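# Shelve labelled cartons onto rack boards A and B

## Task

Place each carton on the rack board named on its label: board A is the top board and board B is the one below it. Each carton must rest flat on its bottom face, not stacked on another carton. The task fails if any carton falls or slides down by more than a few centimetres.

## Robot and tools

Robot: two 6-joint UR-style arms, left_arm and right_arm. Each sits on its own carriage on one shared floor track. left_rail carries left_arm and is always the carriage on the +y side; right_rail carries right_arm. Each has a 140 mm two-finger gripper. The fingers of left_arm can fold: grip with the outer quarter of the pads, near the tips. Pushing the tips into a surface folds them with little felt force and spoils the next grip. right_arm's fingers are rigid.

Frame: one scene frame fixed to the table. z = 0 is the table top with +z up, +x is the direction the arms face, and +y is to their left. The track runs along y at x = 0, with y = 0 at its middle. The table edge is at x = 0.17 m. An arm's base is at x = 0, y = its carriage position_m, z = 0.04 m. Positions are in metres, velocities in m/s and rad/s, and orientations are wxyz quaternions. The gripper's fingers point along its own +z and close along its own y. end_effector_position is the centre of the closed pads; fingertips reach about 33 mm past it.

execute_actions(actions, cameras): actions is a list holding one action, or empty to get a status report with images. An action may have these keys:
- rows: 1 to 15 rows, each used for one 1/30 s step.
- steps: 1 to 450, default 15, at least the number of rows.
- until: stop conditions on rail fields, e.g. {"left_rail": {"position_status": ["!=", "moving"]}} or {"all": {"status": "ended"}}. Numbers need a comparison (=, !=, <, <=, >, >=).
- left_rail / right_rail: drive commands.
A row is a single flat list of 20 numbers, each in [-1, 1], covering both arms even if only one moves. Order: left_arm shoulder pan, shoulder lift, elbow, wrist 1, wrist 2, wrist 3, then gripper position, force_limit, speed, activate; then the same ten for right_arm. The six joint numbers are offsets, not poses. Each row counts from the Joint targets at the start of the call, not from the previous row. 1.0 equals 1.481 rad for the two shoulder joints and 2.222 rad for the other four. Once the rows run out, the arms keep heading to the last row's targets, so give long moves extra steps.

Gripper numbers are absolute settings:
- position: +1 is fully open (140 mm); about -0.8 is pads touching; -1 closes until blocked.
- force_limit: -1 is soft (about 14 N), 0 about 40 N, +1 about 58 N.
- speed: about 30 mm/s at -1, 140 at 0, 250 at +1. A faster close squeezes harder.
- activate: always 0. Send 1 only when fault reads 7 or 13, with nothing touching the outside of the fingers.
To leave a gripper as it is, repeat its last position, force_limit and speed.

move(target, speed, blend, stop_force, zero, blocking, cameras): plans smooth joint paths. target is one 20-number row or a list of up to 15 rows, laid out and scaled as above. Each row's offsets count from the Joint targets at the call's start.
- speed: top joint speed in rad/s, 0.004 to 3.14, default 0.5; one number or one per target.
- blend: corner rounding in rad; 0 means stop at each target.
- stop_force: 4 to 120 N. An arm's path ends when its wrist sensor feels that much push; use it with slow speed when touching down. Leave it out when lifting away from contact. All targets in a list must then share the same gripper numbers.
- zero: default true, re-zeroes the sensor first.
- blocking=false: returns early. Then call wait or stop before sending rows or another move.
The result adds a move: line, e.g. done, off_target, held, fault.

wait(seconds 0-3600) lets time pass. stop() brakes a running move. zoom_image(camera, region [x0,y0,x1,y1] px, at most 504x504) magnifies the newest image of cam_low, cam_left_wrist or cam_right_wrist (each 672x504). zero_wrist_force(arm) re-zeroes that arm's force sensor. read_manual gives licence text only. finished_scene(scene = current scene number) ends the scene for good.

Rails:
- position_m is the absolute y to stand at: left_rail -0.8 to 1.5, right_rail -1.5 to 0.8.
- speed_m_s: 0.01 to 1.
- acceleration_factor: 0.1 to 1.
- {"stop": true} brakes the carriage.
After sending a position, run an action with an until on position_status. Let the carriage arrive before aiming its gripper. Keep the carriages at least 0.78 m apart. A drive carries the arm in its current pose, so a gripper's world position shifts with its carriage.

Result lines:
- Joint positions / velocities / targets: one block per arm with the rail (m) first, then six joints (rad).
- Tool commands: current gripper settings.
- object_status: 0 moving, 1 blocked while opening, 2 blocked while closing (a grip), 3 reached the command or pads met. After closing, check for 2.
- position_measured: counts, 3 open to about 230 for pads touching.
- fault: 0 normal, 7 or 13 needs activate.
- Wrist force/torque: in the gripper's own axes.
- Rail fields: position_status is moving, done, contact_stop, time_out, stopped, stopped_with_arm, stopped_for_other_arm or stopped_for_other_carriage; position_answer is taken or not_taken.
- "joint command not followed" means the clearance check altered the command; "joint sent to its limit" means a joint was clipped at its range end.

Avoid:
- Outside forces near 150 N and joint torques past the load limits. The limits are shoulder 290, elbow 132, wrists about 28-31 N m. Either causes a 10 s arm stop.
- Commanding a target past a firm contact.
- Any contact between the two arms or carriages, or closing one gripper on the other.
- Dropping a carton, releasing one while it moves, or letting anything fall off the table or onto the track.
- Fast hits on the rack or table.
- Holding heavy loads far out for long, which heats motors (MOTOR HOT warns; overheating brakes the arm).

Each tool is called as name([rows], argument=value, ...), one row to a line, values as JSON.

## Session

execute_actions(actions=[])

Scene clock: 0.00 s.
left_arm: end_effector_position=(+0.3563, +0.7786, +0.5790) position_measured=3 object_status=3 fault=0 end_effector_quat_wxyz=(+0.000, +0.000, +1.000, +0.000) | right_arm: end_effector_position=(+0.3563, -0.6214, +0.5790) position_measured=3 object_status=3 fault=0 end_effector_quat_wxyz=(+0.000, +0.000, +1.000, +0.000)
Joint positions: left_arm=[0.7 -0.281 -2.157 1.821 -1.235 -1.571 -0.28] | right_arm=[-0.7 -0.28 -2.157 1.821 -1.235 -1.571 -0.28]
Joint velocities: within noise
Joint torques (N m): no reading
Wrist force (N): no reading
Wrist torque (N m): no reading
Wrist force, peak (N): no reading
Joint targets: left_arm=[0.700 -0.281 -2.157 1.821 -1.235 -1.571 -0.280] | right_arm=[-0.700 -0.280 -2.157 1.821 -1.235 -1.571 -0.280]
Tool commands: left_gripper/position=+1.0 left_gripper/force_limit=+1.0 left_gripper/speed=+1.0 left_gripper/activate=+0.0 right_gripper/position=+1.0 right_gripper/force_limit=+1.0 right_gripper/speed=+1.0 right_gripper/activate=+0.0
left_rail: position_m=0.700 position_status=done
right_rail: position_m=-0.700 position_status=done

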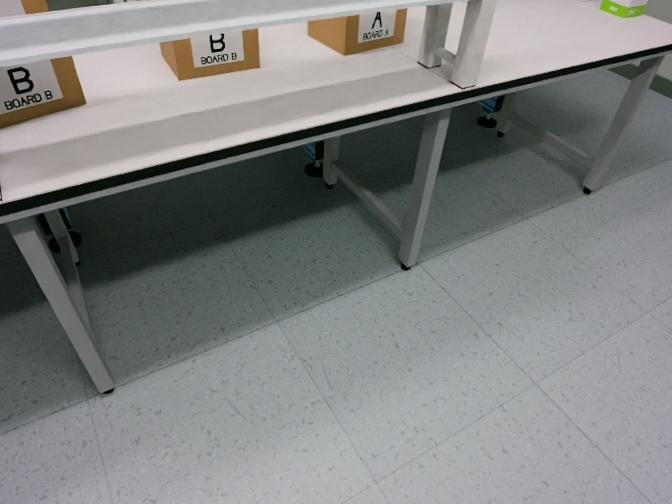

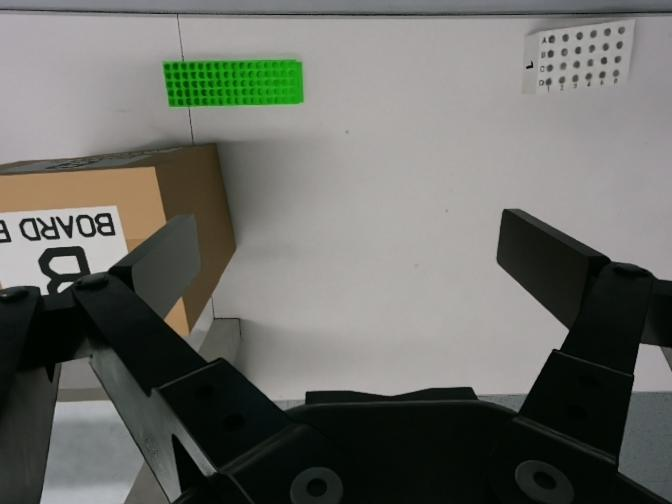

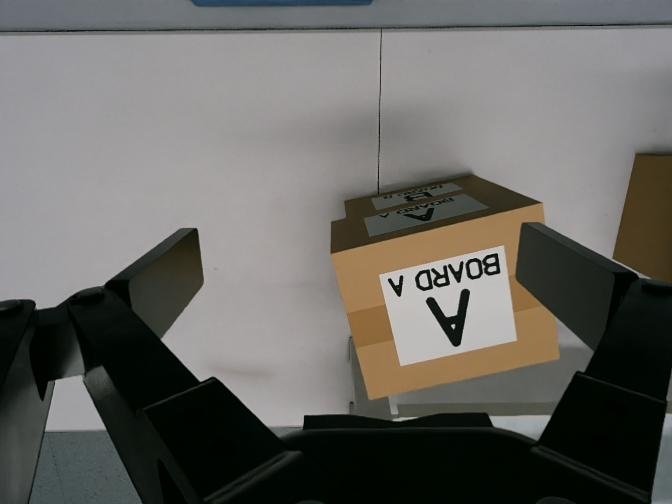

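move(target=[0,-0.323,0.0675,-0.112,0,0,-1,-1,0,0,0,-0.323,0.0675,-0.112,0,0,-1,-1,0,0], speed=0.9)

execute_actions([
  {"left_rail":{"position_m":0.38},"right_rail":{"position_m":-0.47},"steps":120,"until":{"all":{"status":"ended"}}},
], cameras=["cam_left_wrist","cam_right_wrist"])

zoom_image(camera="cam_right_wrist", region=[160, 0, 430, 270])

zoom_image(camera="cam_left_wrist", region=[260, 0, 500, 240])

zoom_image(camera="cam_right_wrist", region=[480, 0, 672, 280])

zoom_image(camera="cam_left_wrist", region=[0, 0, 240, 240])

Scene clock: 39.90 s.
left_arm: end_effector_position=(+0.2410, +0.8118, +0.6503) position_measured=233 object_status=0 fault=0 end_effector_quat_wxyz=(+0.273, +0.000, +0.959, -0.079) | right_arm: end_effector_position=(+0.2410, -0.5882, +0.6503) position_measured=233 object_status=0 fault=0 end_effector_quat_wxyz=(+0.273, +0.000, +0.959, -0.079)
Joint positions: left_arm=[0.7 -0.28 -2.635 1.971 -1.484 -1.571 -0.28] | right_arm=[-0.7 -0.281 -2.635 1.971 -1.484 -1.571 -0.28]
Joint torques (N m): left_arm=[-1.55 21.62 -33.21 -9.69 -0.15 -0.27] | right_arm=[-2.05 27.36 -28.49 -10.91 0.22 0.42]
Wrist force (N): left_arm=[-0.1 0.1 0.1] | right_arm=[0.8 0.0 1.1]
Wrist torque (N m): left_arm=[0.02 0.12 -0.07] | right_arm=[-0.08 -0.08 -0.25]
Wrist force, peak (N): left_arm=[2.7 1.4 -1.6] | right_arm=[3.6 0.4 -0.9]
Joint targets: left_arm=[0.700 -0.281 -2.635 1.971 -1.484 -1.571 -0.280] | right_arm=[-0.700 -0.280 -2.635 1.971 -1.484 -1.571 -0.280]
left_rail: position_m=0.700 position_status=done
right_rail: position_m=-0.700 position_status=done
move: done

Scene clock: 41.57 s.
left_arm: end_effector_position=(+0.2409, +0.4918, +0.6503) position_measured=233 object_status=3 fault=0 end_effector_quat_wxyz=(+0.274, +0.000, +0.959, -0.079) | right_arm: end_effector_position=(+0.2409, -0.3582, +0.6503) position_measured=233 object_status=3 fault=0 end_effector_quat_wxyz=(+0.274, +0.000, +0.959, -0.079)
Joint positions: left_arm=[0.38 -0.281 -2.635 1.971 -1.484 -1.571 -0.28] | right_arm=[-0.47 -0.28 -2.635 1.971 -1.484 -1.571 -0.28]
Joint torques (N m): left_arm=[-4.04 22.49 -38.45 -9.04 0.22 -0.26] | right_arm=[-1.58 37.21 -33.29 -10.13 0.15 0.17]
Wrist force (N): left_arm=[-0.2 0.4 0.0] | right_arm=[0.6 0.1 1.0]
Wrist torque (N m): left_arm=[0.09 0.14 -0.07] | right_arm=[-0.05 -0.04 -0.25]
Wrist force, peak (N): left_arm=[-0.1 2.1 0.2] | right_arm=[0.9 -1.9 1.4]
Joint targets: left_arm=[0.380 -0.281 -2.635 1.971 -1.484 -1.571 -0.280] | right_arm=[-0.470 -0.280 -2.635 1.971 -1.484 -1.571 -0.280]
Tool commands: left_gripper/position=-1.0 left_gripper/force_limit=-1.0 left_gripper/speed=+0.0 left_gripper/activate=+0.0 right_gripper/position=-1.0 right_gripper/force_limit=-1.0 right_gripper/speed=+0.0 right_gripper/activate=+0.0
left_rail: position_m=0.380 position_status=done
right_rail: position_m=-0.470 position_status=done
cam_left_wrist: T_world_to_cam=[[0.03538, 0.99025, -0.13476, -0.39892], [0.62252, 0.08365, 0.77812, -0.70093], [0.7818, -0.11142, -0.61349, 0.44823]] pos_world=[0.10003, 0.5036, 0.76664]
cam_right_wrist: T_world_to_cam=[[0.0554, 0.99015, -0.12856, 0.43192], [0.64455, 0.06286, 0.76197, -0.62648], [0.76255, -0.12508, -0.63472, 0.36035]] pos_world=[0.10508, -0.34322, 0.7616]

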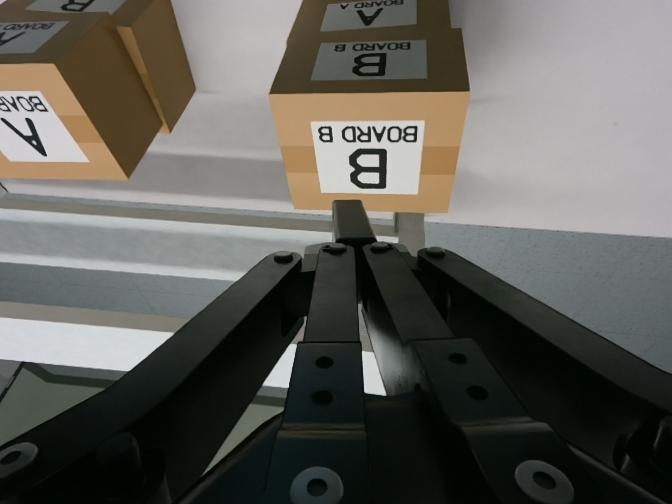

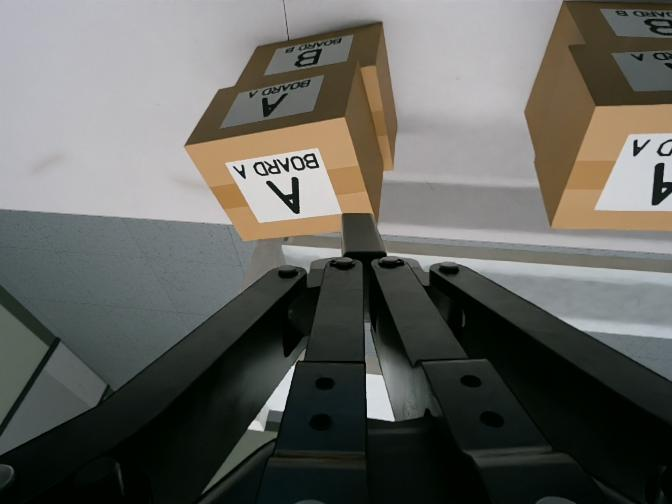

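Scaled by 1.867.

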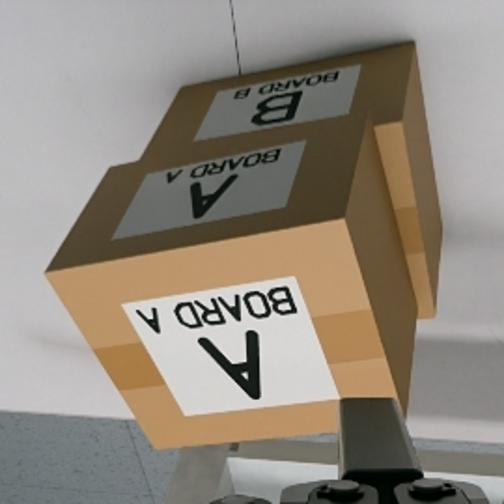

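Scaled by 2.100.

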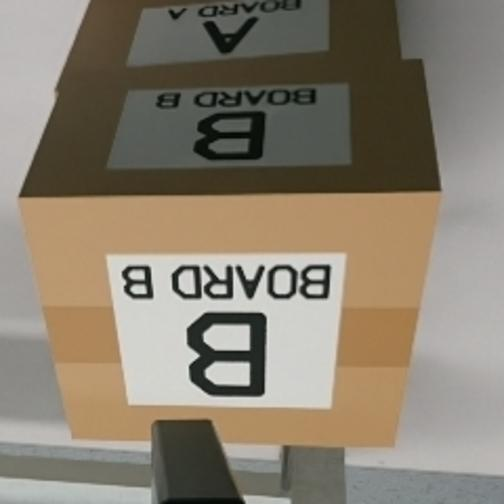

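Scaled by 1.800.

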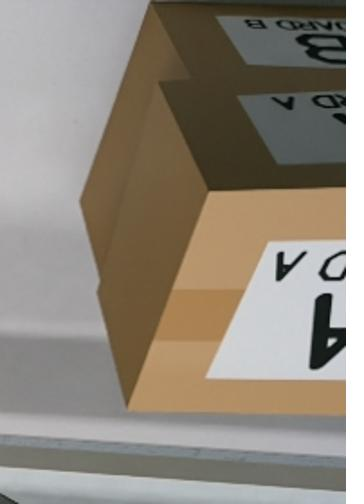

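Scaled by 2.100.

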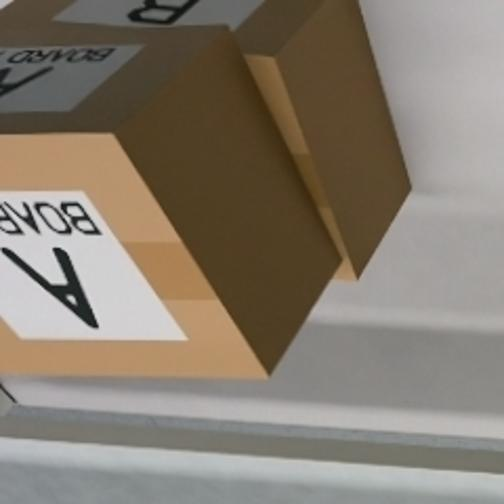

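execute_actions([
  {"left_rail":{"position_m":0.6},"right_rail":{"position_m":-0.6},"steps":120,"until":{"all":{"status":"ended"}}},
])

move(target=[0.1897,0.3329,0.0898,0.6550,-1.0,0.833,-1,-1,0,0,0.1891,0.3329,0.0898,0.6550,1.0,-0.581,-1,-1,0,0], speed=0.9)

execute_actions([
  {"left_rail":{"position_m":0.185},"right_rail":{"position_m":-0.595},"steps":120,"until":{"all":{"status":"ended"}}},
])

Scene clock: 110.93 s.
left_arm: end_effector_position=(+0.2409, +0.7118, +0.6503) position_measured=233 object_status=3 fault=0 end_effector_quat_wxyz=(+0.274, +0.000, +0.959, -0.079) | right_arm: end_effector_position=(+0.2409, -0.4882, +0.6503) position_measured=233 object_status=3 fault=0 end_effector_quat_wxyz=(+0.274, +0.000, +0.959, -0.079)
Joint positions: left_arm=[0.6 -0.281 -2.635 1.971 -1.484 -1.571 -0.28] | right_arm=[-0.6 -0.281 -2.635 1.971 -1.484 -1.571 -0.28]
Joint torques (N m): left_arm=[-1.64 25.91 -54.25 -7.56 -0.12 -0.1] | right_arm=[-2.19 48.87 -41.4 -8.45 0.32 0.57]
Wrist force (N): left_arm=[-0.1 0.3 0.4] | right_arm=[0.5 -0.3 1.0]
Wrist torque (N m): left_arm=[0.06 0.12 -0.07] | right_arm=[-0.14 -0.02 -0.25]
Wrist force, peak (N): left_arm=[0.1 -1.9 0.7] | right_arm=[0.8 2.3 0.9]
Joint targets: left_arm=[0.600 -0.281 -2.635 1.971 -1.484 -1.571 -0.280] | right_arm=[-0.600 -0.280 -2.635 1.971 -1.484 -1.571 -0.280]
Tool commands: left_gripper/position=-1.0 left_gripper/force_limit=-1.0 left_gripper/speed=+0.0 left_gripper/activate=+0.0 right_gripper/position=-1.0 right_gripper/force_limit=-1.0 right_gripper/speed=+0.0 right_gripper/activate=+0.0
left_rail: position_m=0.600 position_status=done
right_rail: position_m=-0.600 position_status=done

Scene clock: 114.13 s.
left_arm: end_effector_position=(+0.4464, +0.5034, +0.6002) position_measured=233 object_status=3 fault=0 end_effector_quat_wxyz=(+0.226, -0.226, +0.670, -0.670) | right_arm: end_effector_position=(+0.4466, -0.1551, +0.6002) position_measured=233 object_status=3 fault=0 end_effector_quat_wxyz=(+0.227, +0.226, +0.670, +0.670)
Joint positions: left_arm=[0.6 0 -2.142 2.17 -0.029 -3.793 1.57] | right_arm=[-0.6 0 -2.142 2.17 -0.029 0.651 -1.571]
Joint torques (N m): left_arm=[13.28 21.19 -40.65 1.06 -2.52 2.15] | right_arm=[11.46 15.44 -34.72 1.58 4 -1.87]
Wrist force (N): left_arm=[-0.6 1.4 0.3] | right_arm=[0.8 0.7 0.2]
Wrist torque (N m): left_arm=[-0.06 0.16 0.18] | right_arm=[0.36 -0.37 0.21]
Wrist force, peak (N): left_arm=[-2.5 3.0 0.1] | right_arm=[1.6 -3.8 -0.2]
Joint targets: left_arm=[0.600 0.001 -2.142 2.170 -0.029 -3.793 1.570] | right_arm=[-0.600 0.000 -2.142 2.170 -0.029 0.651 -1.571]
left_rail: position_m=0.600 position_status=done
right_rail: position_m=-0.600 position_status=done
move: done

Scene clock: 116.00 s.
left_arm: end_effector_position=(+0.4465, +0.0885, +0.6001) position_measured=233 object_status=3 fault=0 end_effector_quat_wxyz=(+0.226, -0.226, +0.670, -0.670) | right_arm: end_effector_position=(+0.4466, -0.1501, +0.6001) position_measured=233 object_status=3 fault=0 end_effector_quat_wxyz=(+0.227, +0.226, +0.670, +0.670)
Joint positions: left_arm=[0.185 0.001 -2.142 2.17 -0.028 -3.793 1.57] | right_arm=[-0.595 0 -2.142 2.17 -0.029 0.651 -1.571]
Joint torques (N m): left_arm=[10.92 23.13 -45.29 0.57 -1.3 2.19] | right_arm=[11.96 15 -35.39 1.43 3.64 -2.18]
Wrist force (N): left_arm=[-0.6 1.5 0.0] | right_arm=[0.7 0.6 0.4]
Wrist torque (N m): left_arm=[-0.06 0.17 0.18] | right_arm=[0.34 -0.34 0.21]
Wrist force, peak (N): left_arm=[-1.8 1.5 -1.2] | right_arm=[1.6 0.6 1.2]
Joint targets: left_arm=[0.185 0.001 -2.142 2.170 -0.029 -3.793 1.570] | right_arm=[-0.595 0.000 -2.142 2.170 -0.029 0.651 -1.571]
Tool commands: left_gripper/position=-1.0 left_gripper/force_limit=-1.0 left_gripper/speed=+0.0 left_gripper/activate=+0.0 right_gripper/position=-1.0 right_gripper/force_limit=-1.0 right_gripper/speed=+0.0 right_gripper/activate=+0.0
left_rail: position_m=0.185 position_status=done
right_rail: position_m=-0.595 position_status=done

move([
  [0.0597,0,0,0,-0.0201,0,-1,-1,0,0,-0.0423,0,0,0,0.0323,0,-1,-1,0,0],
  [0.0597,0.2010,0.2200,-0.3535,-0.0201,0,-1,-1,0,0,-0.0423,0.1548,0.2365,-0.3392,0.0323,0,-1,-1,0,0],
], speed=0.5, blend=[0.02,0], cameras=["cam_left_wrist","cam_right_wrist"])

Scene clock: 134.03 s.
left_arm: end_effector_position=(+0.4508, +0.1376, +0.2748) position_measured=233 object_status=3 fault=0 end_effector_quat_wxyz=(+0.270, -0.271, +0.653, -0.653) | right_arm: end_effector_position=(+0.4511, -0.1931, +0.2747) position_measured=233 object_status=3 fault=0 end_effector_quat_wxyz=(+0.271, +0.271, +0.653, +0.653)
Joint positions: left_arm=[0.185 0.089 -1.844 2.659 -0.814 -3.837 1.57] | right_arm=[-0.595 -0.063 -1.913 2.696 -0.782 0.723 -1.571]
Joint torques (N m): left_arm=[13.21 11.89 -25.55 -5.28 -2.73 2.24] | right_arm=[-13.16 12.52 -24.04 -5.82 3.23 -2.1]
Wrist force (N): left_arm=[-0.6 1.6 0.4] | right_arm=[0.1 0.9 0.7]
Wrist torque (N m): left_arm=[-0.02 0.16 0.17] | right_arm=[0.43 -0.15 0.25]
Wrist force, peak (N): left_arm=[0.0 3.5 -0.1] | right_arm=[-0.6 3.6 -0.4]
Joint targets: left_arm=[0.185 0.089 -1.844 2.659 -0.814 -3.837 1.570] | right_arm=[-0.595 -0.063 -1.913 2.696 -0.782 0.723 -1.571]
left_rail: position_m=0.185 position_status=done
right_rail: position_m=-0.595 position_status=done
move: done
cam_left_wrist: T_world_to_cam=[[-0.01245, 0.01399, -0.99982, 0.28742], [0.42689, 0.90427, 0.00734, -0.32271], [0.90422, -0.42673, -0.01723, -0.16131]] pos_world=[0.2872, 0.21896, 0.28696]
cam_right_wrist: T_world_to_cam=[[0.00716, -0.0245, 0.99967, -0.27556], [0.4525, -0.89141, -0.02509, -0.36752], [0.89173, 0.45254, 0.0047, -0.14005]] pos_world=[0.29317, -0.27099, 0.2669]

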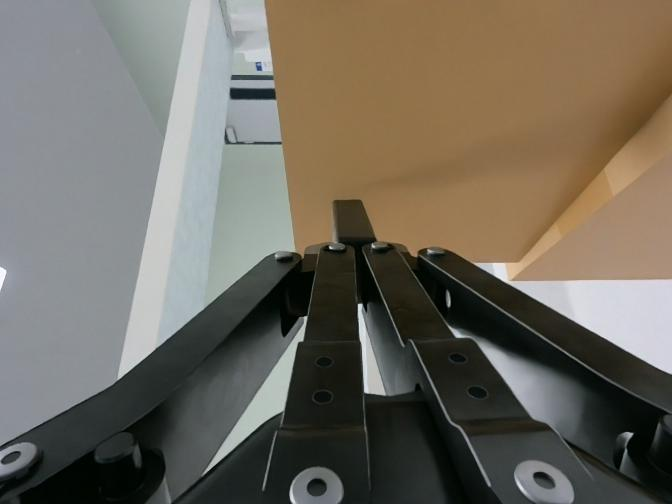

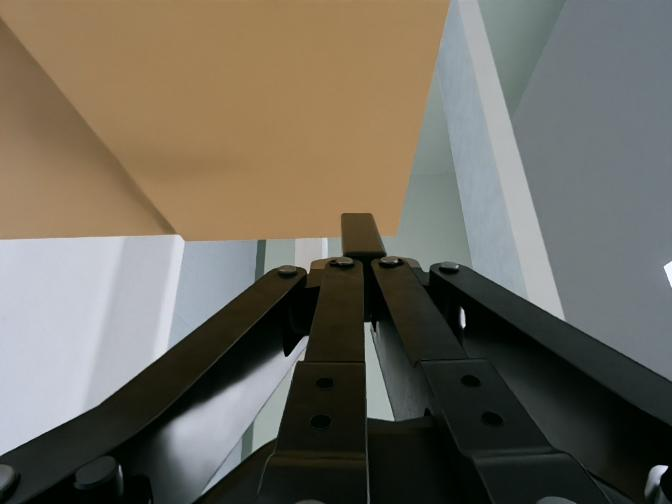

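move(target=[-0.1130,-0.0695,0.0204,0.0254,-0.0758,0,-1,-1,0,0,0.1565,0.0562,-0.0239,-0.0140,0.1041,0,-1,-1,0,0], speed=0.06, stop_force=48)

move(target=[-0.0100,-0.0050,0.0015,0.0020,-0.0067,0,-1,-1,0,0,0.0105,0.0036,-0.0015,-0.0009,0.0070,0,-1,-1,0,0], speed=0.02, stop_force=58, zero=false, cameras=["cam_left_wrist","cam_right_wrist"])

Scene clock: 158.30 s.
left_arm: end_effector_position=(+0.4474, +0.1159, +0.2773) position_measured=233 object_status=3 fault=0 end_effector_quat_wxyz=(+0.271, -0.271, +0.653, -0.653) | right_arm: end_effector_position=(+0.4483, -0.1636, +0.2770) position_measured=233 object_status=3 fault=0 end_effector_quat_wxyz=(+0.271, +0.271, +0.653, +0.653)
Joint positions: left_arm=[0.185 -0.012 -1.907 2.687 -0.78 -3.94 1.57] | right_arm=[-0.595 0.077 -1.862 2.664 -0.801 0.863 -1.571]
Joint torques (N m): left_arm=[-8.88 11.65 -52.32 -6.92 18.4 2.19] | right_arm=[7.9 -20.61 -26.94 -0.28 -18.72 -2.09]
Wrist force (N): left_arm=[-34.5 5.5 -34.0] | right_arm=[-34.1 -3.2 -31.8]
Wrist torque (N m): left_arm=[-0.14 -0.76 0.24] | right_arm=[0.53 -0.72 0.20]
Wrist force, peak (N): left_arm=[-40.0 6.0 -39.2] | right_arm=[-39.8 -0.4 -39.0]
Joint targets: left_arm=[0.185 -0.012 -1.907 2.687 -0.780 -3.940 1.570] | right_arm=[-0.595 0.077 -1.862 2.664 -0.801 0.863 -1.571]
left_rail: position_m=0.185 position_status=done
right_rail: position_m=-0.595 position_status=done
move: contact (left_arm, right_arm); left_arm: the shoulder pan is farthest, 0.066 rad from its target; right_arm: the shoulder pan is farthest, 0.092 rad from its target

Scene clock: 159.60 s.
left_arm: end_effector_position=(+0.4475, +0.1155, +0.2774) position_measured=233 object_status=3 fault=0 end_effector_quat_wxyz=(+0.271, -0.271, +0.653, -0.653) | right_arm: end_effector_position=(+0.4481, -0.1633, +0.2770) position_measured=233 object_status=3 fault=0 end_effector_quat_wxyz=(+0.271, +0.271, +0.653, +0.653)
Joint positions: left_arm=[0.185 -0.014 -1.907 2.687 -0.78 -3.941 1.57] | right_arm=[-0.595 0.078 -1.862 2.664 -0.801 0.864 -1.571]
Joint torques (N m): left_arm=[-13.46 13.06 -52.87 -6.03 22.12 2.02] | right_arm=[10.1 -20.93 -25.93 -1.67 -22.09 -2.09]
Wrist force (N): left_arm=[-40.8 6.9 -39.7] | right_arm=[-40.7 -0.7 -38.6]
Wrist torque (N m): left_arm=[-0.18 -0.95 0.26] | right_arm=[0.49 -0.90 0.23]
Wrist force, peak (N): left_arm=[-42.9 8.0 -41.3] | right_arm=[-43.8 -0.6 -41.3]
Joint targets: left_arm=[0.185 -0.014 -1.907 2.687 -0.780 -3.941 1.570] | right_arm=[-0.595 0.078 -1.862 2.664 -0.801 0.864 -1.571]
left_rail: position_m=0.185 position_status=done
right_rail: position_m=-0.595 position_status=done
move: contact (left_arm, right_arm); left_arm: the wrist 2 is farthest, 0.014 rad from its target; right_arm: the shoulder pan is farthest, 0.014 rad from its target
cam_left_wrist: T_world_to_cam=[[-0.01166, 0.01405, -0.99983, 0.28996], [0.42621, 0.90459, 0.00775, -0.30123], [0.90455, -0.42605, -0.01653, -0.16819]] pos_world=[0.2839, 0.19676, 0.28946]
cam_right_wrist: T_world_to_cam=[[0.00681, -0.02446, 0.99968, -0.2769], [0.45275, -0.89129, -0.02489, -0.33978], [0.89161, 0.45278, 0.005, -0.15091]] pos_world=[0.29027, -0.24128, 0.2691]

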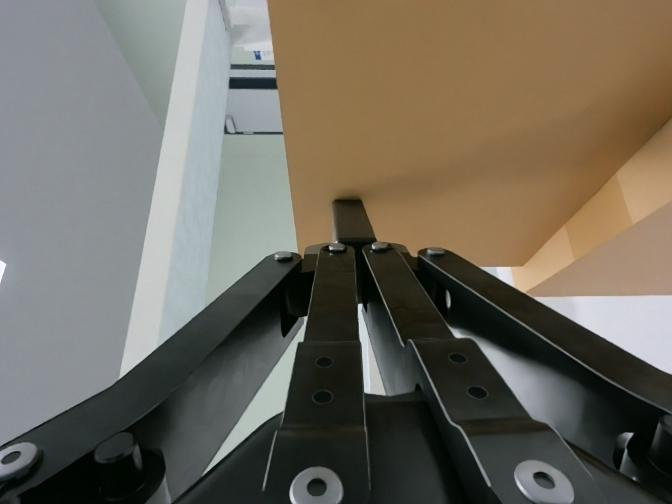

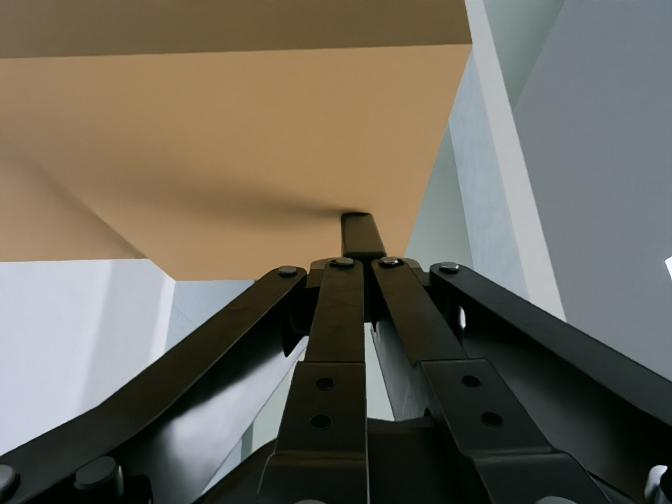

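move([
  [0,-0.1125,-0.0477,0.1226,0,0,-1,-1,0,0,0,-0.1123,-0.0461,0.1210,0,0,-1,-1,0,0],
  [0,-0.1772,-0.1077,0.2258,0,0,-1,-1,0,0,0,-0.1793,-0.1046,0.2241,0,0,-1,-1,0,0],
  [0,-0.2035,-0.1734,0.3091,0,0,-1,-1,0,0,0,-0.2087,-0.1694,0.3085,0,0,-1,-1,0,0],
  [0,-0.2038,-0.2562,0.3920,0,0,-1,-1,0,0,0,-0.2120,-0.2513,0.3927,0,0,-1,-1,0,0],
], speed=0.18, blend=[0.03,0.03,0.03,0], cameras=["cam_low"])

Scene clock: 230.43 s.
left_arm: end_effector_position=(+0.4473, +0.1156, +0.6451) position_measured=233 object_status=3 fault=0 end_effector_quat_wxyz=(+0.271, -0.271, +0.653, -0.653) | right_arm: end_effector_position=(+0.4479, -0.1633, +0.6448) position_measured=233 object_status=3 fault=0 end_effector_quat_wxyz=(+0.271, +0.271, +0.653, +0.653)
Joint positions: left_arm=[0.185 -0.014 -2.209 2.118 0.091 -3.941 1.57] | right_arm=[-0.595 0.078 -2.176 2.106 0.071 0.864 -1.571]
Joint torques (N m): left_arm=[-35.68 -15.29 -68.14 -0.57 20.01 1.68] | right_arm=[33.99 -10.94 -57.31 -0.57 -21.51 -0.17]
Wrist force (N): left_arm=[-40.1 8.1 -38.7] | right_arm=[-40.5 -7.2 -37.3]
Wrist torque (N m): left_arm=[-0.25 -0.87 0.30] | right_arm=[0.50 -0.99 0.11]
Wrist force, peak (N): left_arm=[-44.6 8.3 -43.1] | right_arm=[-45.4 -7.3 -41.3]
Joint targets: left_arm=[0.185 -0.014 -2.209 2.118 0.091 -3.941 1.570] | right_arm=[-0.595 0.078 -2.176 2.105 0.072 0.864 -1.571]
left_rail: position_m=0.185 position_status=done
right_rail: position_m=-0.595 position_status=done
move: done

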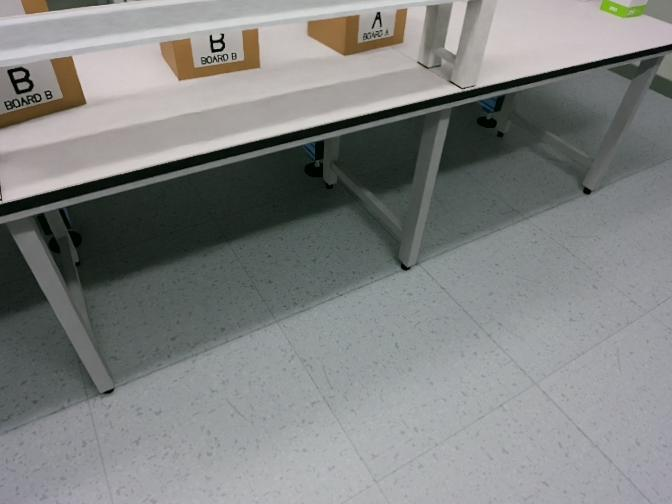

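move([
  [0.0026,0.1022,-0.0292,-0.0389,0.0018,0,-1,-1,0,0,-0.0140,0.0959,-0.0290,-0.0349,-0.0094,0,-1,-1,0,0],
  [0.0041,0.2001,-0.0663,-0.0671,0.0027,0,-1,-1,0,0,-0.0222,0.1902,-0.0660,-0.0608,-0.0148,0,-1,-1,0,0],
  [0.0052,0.2999,-0.1139,-0.0860,0.0035,0,-1,-1,0,0,-0.0279,0.2874,-0.1135,-0.0781,-0.0186,0,-1,-1,0,0],
  [0.0059,0.3908,-0.1663,-0.0942,0.0039,0,-1,-1,0,0,-0.0316,0.3768,-0.1658,-0.0853,-0.0211,0,-1,-1,0,0],
], speed=0.15, blend=[0.02,0.02,0.02,0], cameras=["cam_low"])

Scene clock: 247.17 s.
left_arm: end_effector_position=(+0.7728, +0.1157, +0.6453) position_measured=233 object_status=3 fault=0 end_effector_quat_wxyz=(+0.271, -0.271, +0.653, -0.653) | right_arm: end_effector_position=(+0.7735, -0.1631, +0.6448) position_measured=233 object_status=3 fault=0 end_effector_quat_wxyz=(+0.271, +0.271, +0.653, +0.653)
Joint positions: left_arm=[0.185 -0.005 -1.63 1.748 -0.118 -3.932 1.57] | right_arm=[-0.595 0.032 -1.618 1.737 -0.118 0.817 -1.571]
Joint torques (N m): left_arm=[-21.09 -28.57 -68.72 -7.51 17.5 2.19] | right_arm=[19.4 -39.15 -57.52 -9.51 -18.09 0.98]
Wrist force (N): left_arm=[-31.6 8.8 -30.4] | right_arm=[-32.0 -7.0 -29.1]
Wrist torque (N m): left_arm=[-0.22 -0.62 0.31] | right_arm=[0.65 -0.82 0.09]
Wrist force, peak (N): left_arm=[-43.9 8.5 -42.5] | right_arm=[-44.8 -7.4 -41.2]
Joint targets: left_arm=[0.185 -0.005 -1.630 1.748 -0.118 -3.932 1.570] | right_arm=[-0.595 0.032 -1.618 1.737 -0.118 0.817 -1.571]
left_rail: position_m=0.185 position_status=done
right_rail: position_m=-0.595 position_status=done
move: done

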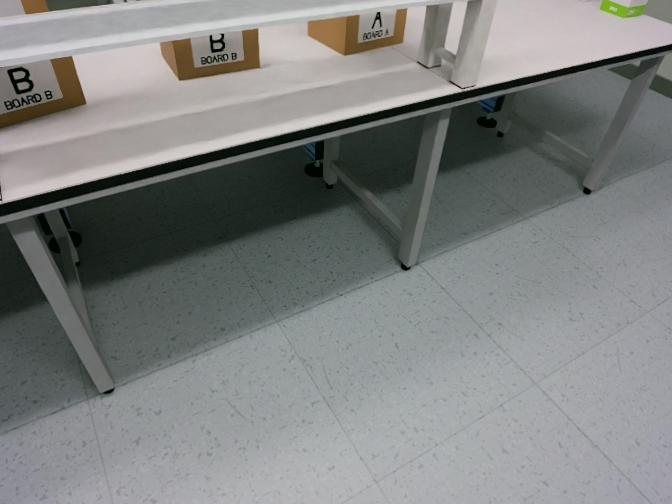

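move(target=[0,0.0060,0.0242,-0.0282,0,0,-1,-1,0,0,0,0.0059,0.0242,-0.0281,0,0,-1,-1,0,0], speed=0.06, stop_force=20, cameras=["cam_low"])

move(target=[0,0.0057,0.0165,-0.0203,0,0,-1,-1,0,0,0,0.0057,0.0163,-0.0202,0,0,-1,-1,0,0], speed=0.012, stop_force=10, cameras=["cam_low", "cam_right_wrist"])

Scene clock: 261.87 s.
left_arm: end_effector_position=(+0.7731, +0.1157, +0.6102) position_measured=233 object_status=3 fault=0 end_effector_quat_wxyz=(+0.271, -0.271, +0.653, -0.653) | right_arm: end_effector_position=(+0.7736, -0.1631, +0.6097) position_measured=233 object_status=3 fault=0 end_effector_quat_wxyz=(+0.271, +0.271, +0.653, +0.653)
Joint positions: left_arm=[0.185 -0.005 -1.621 1.802 -0.181 -3.932 1.57] | right_arm=[-0.595 0.032 -1.609 1.791 -0.18 0.817 -1.571]
Joint torques (N m): left_arm=[-25.24 -29.6 -46.88 -7.71 12.57 2.17] | right_arm=[21.71 -37.29 -39.08 -8.42 -17.21 0.93]
Wrist force (N): left_arm=[-31.6 8.4 -30.3] | right_arm=[-31.9 -4.4 -28.4]
Wrist torque (N m): left_arm=[-0.25 -0.66 0.28] | right_arm=[0.58 -0.86 0.17]
Wrist force, peak (N): left_arm=[-32.2 7.9 -30.5] | right_arm=[-32.4 -7.1 -29.4]
Joint targets: left_arm=[0.185 -0.005 -1.621 1.802 -0.181 -3.932 1.570] | right_arm=[-0.595 0.032 -1.609 1.791 -0.180 0.817 -1.571]
left_rail: position_m=0.185 position_status=done
right_rail: position_m=-0.595 position_status=done
move: done

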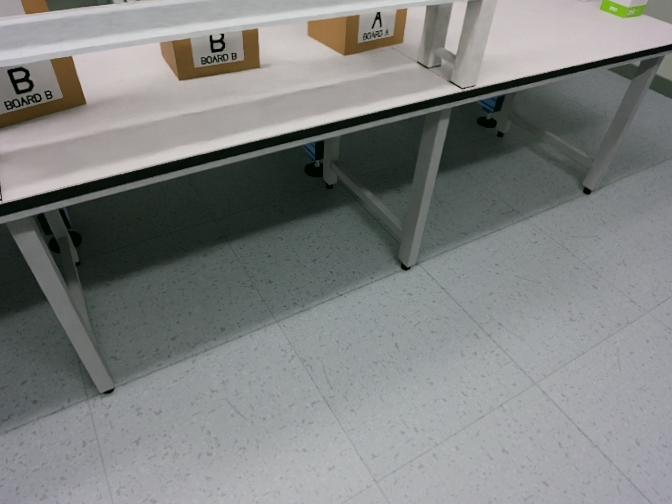

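Scene clock: 263.60 s.
left_arm: end_effector_position=(+0.7732, +0.1157, +0.6069) position_measured=233 object_status=3 fault=0 end_effector_quat_wxyz=(+0.271, -0.271, +0.653, -0.653) | right_arm: end_effector_position=(+0.7737, -0.1631, +0.6073) position_measured=233 object_status=3 fault=0 end_effector_quat_wxyz=(+0.271, +0.271, +0.653, +0.653)
Joint positions: left_arm=[0.185 -0.005 -1.62 1.807 -0.187 -3.932 1.57] | right_arm=[-0.595 0.032 -1.608 1.794 -0.185 0.817 -1.571]
Joint torques (N m): left_arm=[-26.03 -55.22 -61.3 0.5 12.01 1.84] | right_arm=[23.21 -51.26 -48.4 1.53 -16.48 0.85]
Wrist force (N): left_arm=[-33.0 0.7 -34.2] | right_arm=[-30.1 4.8 -29.2]
Wrist torque (N m): left_arm=[-0.10 -0.66 0.16] | right_arm=[0.34 -0.77 0.29]
Wrist force, peak (N): left_arm=[-34.5 -3.8 -35.1] | right_arm=[-32.4 -4.5 -29.0]
Joint targets: left_arm=[0.185 -0.005 -1.620 1.807 -0.187 -3.932 1.570] | right_arm=[-0.595 0.032 -1.608 1.794 -0.185 0.817 -1.571]
left_rail: position_m=0.185 position_status=done
right_rail: position_m=-0.595 position_status=done
move: contact (left_arm, right_arm); left_arm: the wrist 1 is farthest, 0.039 rad from its target; right_arm: the wrist 1 is farthest, 0.040 rad from its target
cam_right_wrist: T_world_to_cam=[[0.00704, -0.02445, 0.99968, -0.60954], [0.45283, -0.89125, -0.02499, -0.47885], [0.89157, 0.45286, 0.0048, -0.44275]] pos_world=[0.61587, -0.24118, 0.5995]

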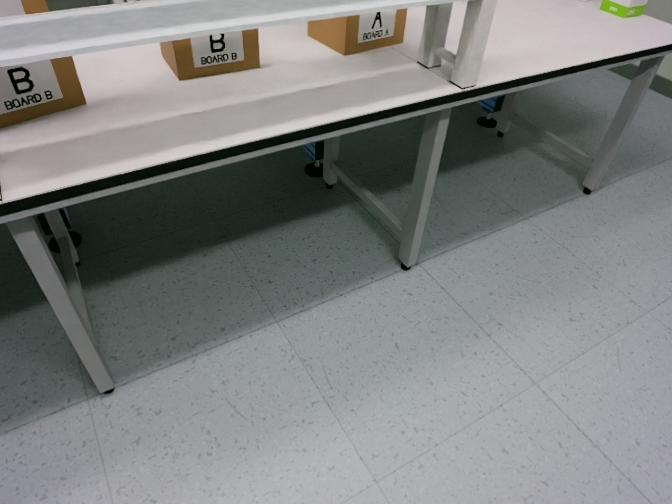

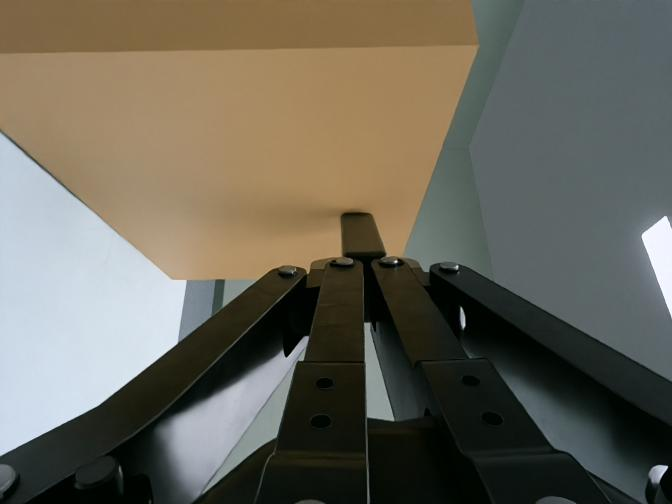

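move([
  [0.0313,0.0094,-0.0063,0,0.0208,0,-1,-1,0,0,-0.0317,-0.0095,0.0064,0,-0.0211,0,-1,-1,0,0],
  [0.0302,-0.0604,0.0391,0.0012,0.0202,0,-1,-1,0,0,-0.0305,-0.0793,0.0510,0.0019,-0.0203,0,-1,-1,0,0],
  [0.0305,-0.1535,0.0874,0.0150,0.0203,0,-1,-1,0,0,-0.0288,-0.1728,0.0983,0.0168,-0.0192,0,-1,-1,0,0],
  [0.0034,-0.3525,0.1636,0.0713,0.0023,0,-1,-1,0,0,-0.0216,-0.3606,0.1694,0.0704,-0.0142,0,-1,-1,0,0],
], speed=[0.06,0.3,0.3,0.3], blend=[0,0.03,0.03,0], cameras=["cam_left_wrist","cam_right_wrist"])

execute_actions([
  {"left_rail":{"position_m":0.61},"steps":25},
])

execute_actions([
  {"right_rail":{"position_m":-0.17},"steps":300,"until":{"all":{"status":"ended"}}},
], cameras=["cam_left_wrist","cam_right_wrist"])

Scene clock: 297.60 s.
left_arm: end_effector_position=(+0.4809, +0.1184, +0.6004) position_measured=233 object_status=3 fault=0 end_effector_quat_wxyz=(+0.271, -0.271, +0.653, -0.653) | right_arm: end_effector_position=(+0.4810, -0.1803, +0.6002) position_measured=233 object_status=3 fault=0 end_effector_quat_wxyz=(+0.271, +0.270, +0.653, +0.653)
Joint positions: left_arm=[0.185 0 -2.142 2.17 -0.028 -3.927 1.57] | right_arm=[-0.595 0 -2.142 2.171 -0.029 0.786 -1.571]
Joint torques (N m): left_arm=[-15.41 -19.92 -40.86 1.22 -2.89 2.11] | right_arm=[9.91 -11.11 -35.72 1.13 3.11 0.89]
Wrist force (N): left_arm=[-0.6 1.7 0.4] | right_arm=[1.5 -1.0 1.1]
Wrist torque (N m): left_arm=[0.01 0.17 0.18] | right_arm=[-0.03 -0.52 0.20]
Wrist force, peak (N): left_arm=[-33.3 0.2 -34.4] | right_arm=[-30.3 4.9 -29.6]
Joint targets: left_arm=[0.185 0.000 -2.142 2.170 -0.028 -3.927 1.570] | right_arm=[-0.595 0.000 -2.143 2.171 -0.029 0.786 -1.571]
left_rail: position_m=0.185 position_status=done
right_rail: position_m=-0.595 position_status=done
move: done
cam_left_wrist: T_world_to_cam=[[-0.01121, 0.01407, -0.99984, 0.61311], [0.42617, 0.90461, 0.00795, -0.32061], [0.90457, -0.42601, -0.01613, -0.19213]] pos_world=[0.3173, 0.19956, 0.61246]
cam_right_wrist: T_world_to_cam=[[0.00569, -0.02447, 0.99968, -0.60008], [0.45246, -0.89145, -0.0244, -0.36194], [0.89177, 0.45246, 0.006, -0.17493]] pos_world=[0.32317, -0.25819, 0.59211]

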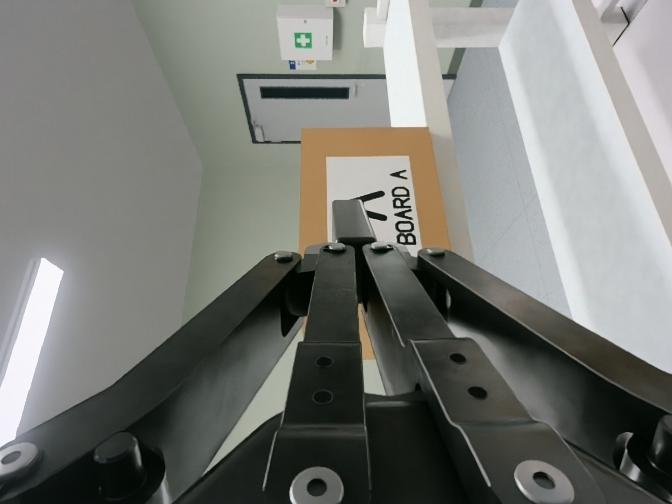

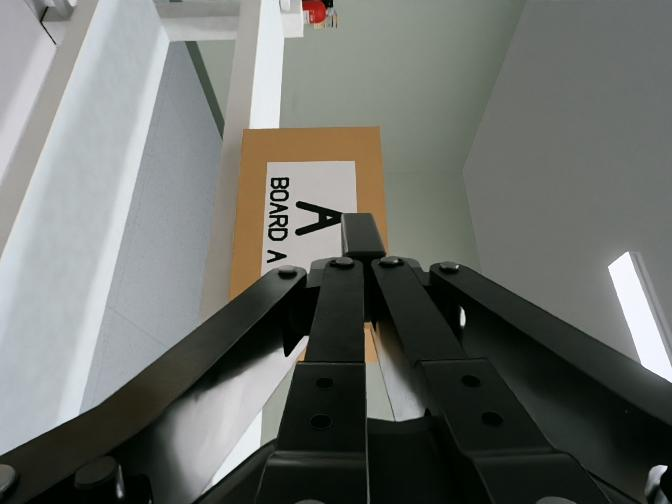

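Scene clock: 299.47 s.
left_arm: end_effector_position=(+0.4808, +0.5434, +0.6004) position_measured=233 object_status=3 fault=0 end_effector_quat_wxyz=(+0.271, -0.271, +0.653, -0.653) | right_arm: end_effector_position=(+0.4809, -0.1803, +0.6002) position_measured=233 object_status=3 fault=0 end_effector_quat_wxyz=(+0.271, +0.270, +0.653, +0.653)
Joint positions: left_arm=[0.61 0 -2.142 2.17 -0.028 -3.927 1.57] | right_arm=[-0.595 0 -2.143 2.171 -0.029 0.786 -1.571]
Joint torques (N m): left_arm=[-13.14 -16.21 -46.78 0.61 -0.65 2.22] | right_arm=[10.83 -10.49 -35.07 1.13 2.91 0.94]
Wrist force (N): left_arm=[-0.7 1.3 0.1] | right_arm=[1.6 -0.7 1.2]
Wrist torque (N m): left_arm=[-0.08 0.20 0.18] | right_arm=[0.02 -0.55 0.20]
Wrist force, peak (N): left_arm=[-1.8 1.5 -0.8] | right_arm=[1.6 -1.0 1.4]
Joint targets: left_arm=[0.610 0.000 -2.142 2.170 -0.028 -3.927 1.570] | right_arm=[-0.595 0.000 -2.143 2.171 -0.029 0.786 -1.571]
Tool commands: left_gripper/position=-1.0 left_gripper/force_limit=-1.0 left_gripper/speed=+0.0 left_gripper/activate=+0.0 right_gripper/position=-1.0 right_gripper/force_limit=-1.0 right_gripper/speed=+0.0 right_gripper/activate=+0.0
left_rail: position_m=0.610 position_status=done
right_rail: position_m=-0.595 position_status=done

Scene clock: 301.33 s.
left_arm: end_effector_position=(+0.4808, +0.5434, +0.6004) position_measured=233 object_status=3 fault=0 end_effector_quat_wxyz=(+0.271, -0.271, +0.653, -0.653) | right_arm: end_effector_position=(+0.4809, +0.2447, +0.6001) position_measured=233 object_status=3 fault=0 end_effector_quat_wxyz=(+0.271, +0.270, +0.653, +0.653)
Joint positions: left_arm=[0.61 0 -2.142 2.17 -0.028 -3.927 1.57] | right_arm=[-0.17 0 -2.143 2.171 -0.029 0.786 -1.571]
Joint torques (N m): left_arm=[-9.68 -18.06 -49.87 -0.14 1.65 2.14] | right_arm=[8.95 -10.06 -38.05 0.36 2.81 0.99]
Wrist force (N): left_arm=[-0.7 1.6 0.0] | right_arm=[1.7 -0.9 1.1]
Wrist torque (N m): left_arm=[-0.01 0.19 0.19] | right_arm=[-0.02 -0.57 0.19]
Wrist force, peak (N): left_arm=[-0.9 1.7 0.1] | right_arm=[2.4 -0.8 2.5]
Joint targets: left_arm=[0.610 0.000 -2.142 2.170 -0.028 -3.927 1.570] | right_arm=[-0.170 0.000 -2.143 2.171 -0.029 0.786 -1.571]
Tool commands: left_gripper/position=-1.0 left_gripper/force_limit=-1.0 left_gripper/speed=+0.0 left_gripper/activate=+0.0 right_gripper/position=-1.0 right_gripper/force_limit=-1.0 right_gripper/speed=+0.0 right_gripper/activate=+0.0
left_rail: position_m=0.610 position_status=done
right_rail: position_m=-0.170 position_status=done
cam_left_wrist: T_world_to_cam=[[-0.01121, 0.01407, -0.99984, 0.60703], [0.42617, 0.90461, 0.00795, -0.70503], [0.90457, -0.42601, -0.01613, -0.01098]] pos_world=[0.3172, 0.62456, 0.61236]
cam_right_wrist: T_world_to_cam=[[0.00569, -0.02447, 0.99968, -0.58968], [0.45246, -0.89145, -0.0244, 0.01702], [0.89177, 0.45246, 0.006, -0.36704]] pos_world=[0.32297, 0.16681, 0.59211]

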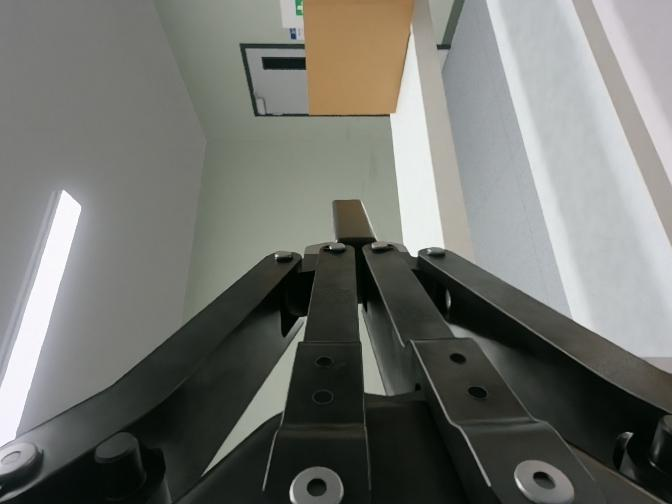

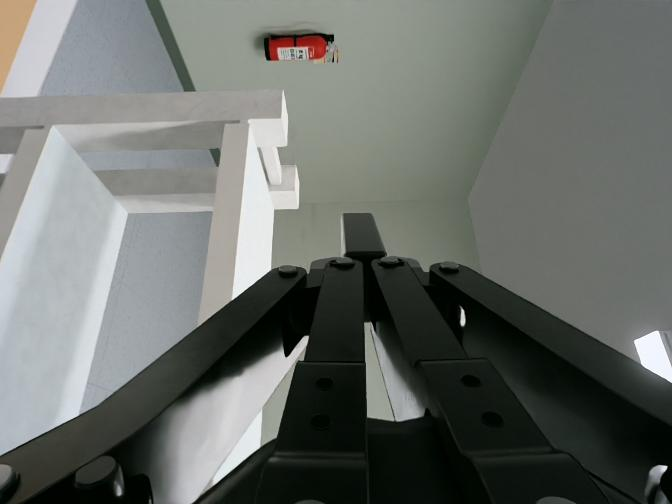

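move([
  [0.2727,0.1130,-0.0374,-0.0379,0.1818,0,-1,-1,0,0,0.0886,0.0232,-0.0068,-0.0086,0.0590,0,-1,-1,0,0],
  [0.2727,0.1664,0.0640,-0.1749,0.1818,0,-1,-1,0,0,0.0886,0.0661,0.1006,-0.1446,0.0590,0,-1,-1,0,0],
  [0.2727,0.2377,0.1144,-0.2729,0.1818,0,-1,-1,0,0,0.0886,0.1363,0.1563,-0.2471,0.0590,0,-1,-1,0,0],
  [0.2727,0.3333,0.1503,-0.3725,0.1818,0,-1,-1,0,0,0.0886,0.2404,0.1977,-0.3580,0.0590,0,-1,-1,0,0],
], speed=0.4, blend=0.03, cameras=["cam_left_wrist","cam_right_wrist"])

Scene clock: 335.00 s.
left_arm: end_effector_position=(+0.4733, +0.6580, +0.2804) position_measured=233 object_status=3 fault=0 end_effector_quat_wxyz=(+0.271, -0.271, +0.653, -0.653) | right_arm: end_effector_position=(+0.4734, +0.2769, +0.2803) position_measured=233 object_status=3 fault=0 end_effector_quat_wxyz=(+0.271, +0.270, +0.653, +0.653)
Joint positions: left_arm=[0.61 0.404 -1.649 2.504 -0.856 -3.523 1.57] | right_arm=[-0.17 0.131 -1.787 2.61 -0.824 0.917 -1.571]
Joint torques (N m): left_arm=[13.06 -4.45 -22.74 -3.94 1.85 2.22] | right_arm=[9.35 -0.92 -21.42 -6.82 3.41 0.93]
Wrist force (N): left_arm=[-0.7 1.3 0.2] | right_arm=[1.6 -0.8 1.8]
Wrist torque (N m): left_arm=[-0.07 0.18 0.17] | right_arm=[0.00 -0.54 0.26]
Wrist force, peak (N): left_arm=[-0.9 2.8 0.4] | right_arm=[1.5 -2.5 1.8]
Joint targets: left_arm=[0.610 0.404 -1.649 2.504 -0.856 -3.523 1.570] | right_arm=[-0.170 0.131 -1.786 2.610 -0.824 0.917 -1.571]
left_rail: position_m=0.610 position_status=done
right_rail: position_m=-0.170 position_status=done
move: done
cam_left_wrist: T_world_to_cam=[[-0.01112, 0.01425, -0.99984, 0.28523], [0.42618, 0.9046, 0.00815, -0.8031], [0.90457, -0.42601, -0.01613, 0.03951]] pos_world=[0.3097, 0.73926, 0.29236]
cam_right_wrist: T_world_to_cam=[[0.0056, -0.02452, 0.99968, -0.26911], [0.45259, -0.89139, -0.0244, 0.04122], [0.8917, 0.45258, 0.0061, -0.37312]] pos_world=[0.31557, 0.19901, 0.27231]

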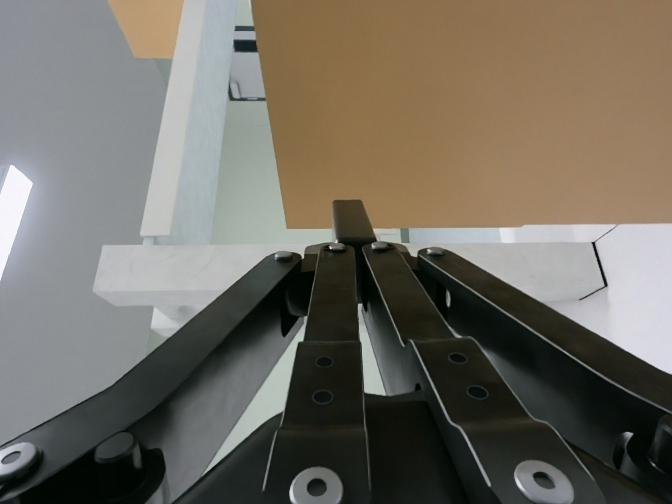

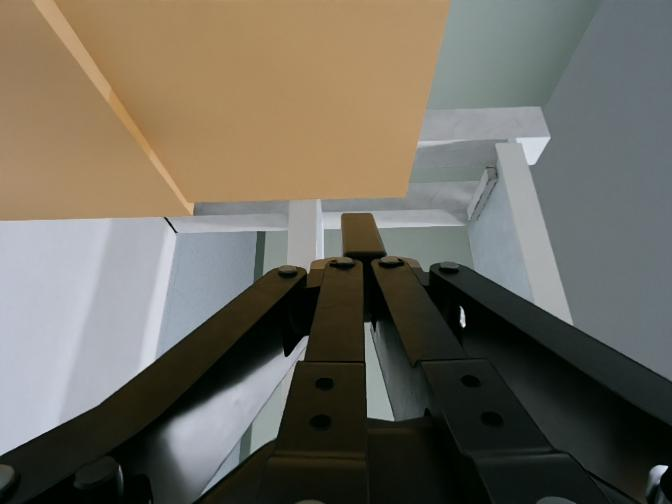

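move(target=[-0.0941,-0.0641,0.0342,0.0085,-0.0627,0,-1,-1,0,0,0.1576,0.0650,-0.0319,-0.0114,0.1050,0,-1,-1,0,0], speed=0.08, stop_force=48, cameras=["cam_left_wrist","cam_right_wrist"])

Scene clock: 374.80 s.
left_arm: end_effector_position=(+0.4659, +0.6182, +0.2807) position_measured=233 object_status=3 fault=0 end_effector_quat_wxyz=(+0.271, -0.271, +0.653, -0.653) | right_arm: end_effector_position=(+0.4669, +0.3290, +0.2808) position_measured=233 object_status=3 fault=0 end_effector_quat_wxyz=(+0.271, +0.270, +0.653, +0.653)
Joint positions: left_arm=[0.61 0.29 -1.726 2.566 -0.84 -3.637 1.57] | right_arm=[-0.17 0.32 -1.708 2.553 -0.845 1.106 -1.571]
Joint torques (N m): left_arm=[-8.32 -0.71 -40.72 -1.23 17.03 1.93] | right_arm=[3.65 -31.45 -27.92 -0.05 -17.37 1.06]
Wrist force (N): left_arm=[-31.7 3.3 -33.4] | right_arm=[-29.7 0.6 -29.4]
Wrist torque (N m): left_arm=[-0.11 -0.61 0.19] | right_arm=[-0.08 -1.07 0.20]
Wrist force, peak (N): left_arm=[-44.7 3.3 -44.8] | right_arm=[-40.8 6.9 -42.6]
Joint targets: left_arm=[0.610 0.290 -1.726 2.566 -0.840 -3.637 1.570] | right_arm=[-0.170 0.320 -1.708 2.553 -0.845 1.106 -1.571]
left_rail: position_m=0.610 position_status=done
right_rail: position_m=-0.170 position_status=done
move: contact (left_arm, right_arm); left_arm: the shoulder pan is farthest, 0.026 rad from its target; right_arm: the shoulder pan is farthest, 0.044 rad from its target
cam_left_wrist: T_world_to_cam=[[-0.01104, 0.0142, -0.99984, 0.28602], [0.42597, 0.9047, 0.00815, -0.76382], [0.90467, -0.42581, -0.01603, 0.0291]] pos_world=[0.3022, 0.69936, 0.29266]
cam_right_wrist: T_world_to_cam=[[0.00577, -0.02465, 0.99968, -0.26822], [0.45234, -0.89151, -0.0246, 0.09077], [0.89183, 0.45234, 0.006, -0.39086]] pos_world=[0.30907, 0.25111, 0.27271]

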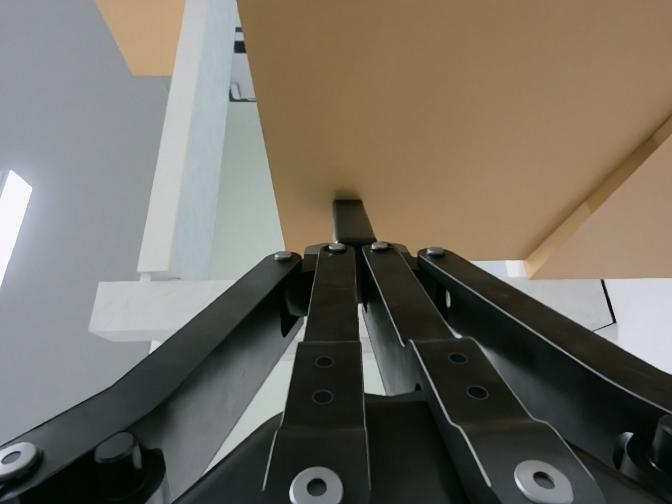

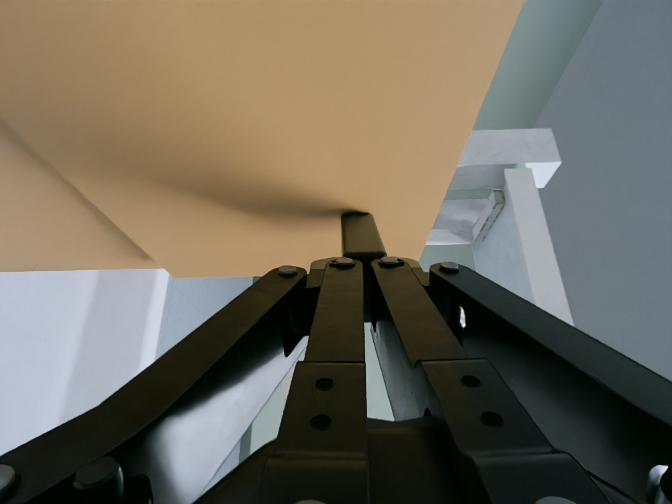

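move(target=[-0.0068,-0.0034,0.0018,0.0005,-0.0045,0,-1,-1,0,0,0.0064,0.0032,-0.0017,-0.0004,0.0043,0,-1,-1,0,0], speed=0.02, stop_force=60, zero=false)

Scene clock: 388.63 s.
left_arm: end_effector_position=(+0.4660, +0.6177, +0.2807) position_measured=233 object_status=3 fault=0 end_effector_quat_wxyz=(+0.271, -0.271, +0.653, -0.653) | right_arm: end_effector_position=(+0.4668, +0.3295, +0.2807) position_measured=233 object_status=3 fault=0 end_effector_quat_wxyz=(+0.271, +0.271, +0.653, +0.653)
Joint positions: left_arm=[0.61 0.288 -1.727 2.567 -0.84 -3.64 1.57] | right_arm=[-0.17 0.322 -1.708 2.552 -0.845 1.108 -1.571]
Joint torques (N m): left_arm=[-13.84 -0.84 -38.7 -1.14 21.8 2.19] | right_arm=[9.8 -28.88 -28.02 -4.06 -21.68 0.79]
Wrist force (N): left_arm=[-41.1 4.0 -42.2] | right_arm=[-38.8 5.5 -39.6]
Wrist torque (N m): left_arm=[-0.16 -0.85 0.20] | right_arm=[-0.26 -1.14 0.26]
Wrist force, peak (N): left_arm=[-46.0 3.8 -45.1] | right_arm=[-42.2 6.2 -44.5]
Joint targets: left_arm=[0.610 0.288 -1.727 2.567 -0.840 -3.640 1.570] | right_arm=[-0.170 0.322 -1.708 2.552 -0.845 1.108 -1.571]
left_rail: position_m=0.610 position_status=done
right_rail: position_m=-0.170 position_status=done
move: contact (left_arm, right_arm)


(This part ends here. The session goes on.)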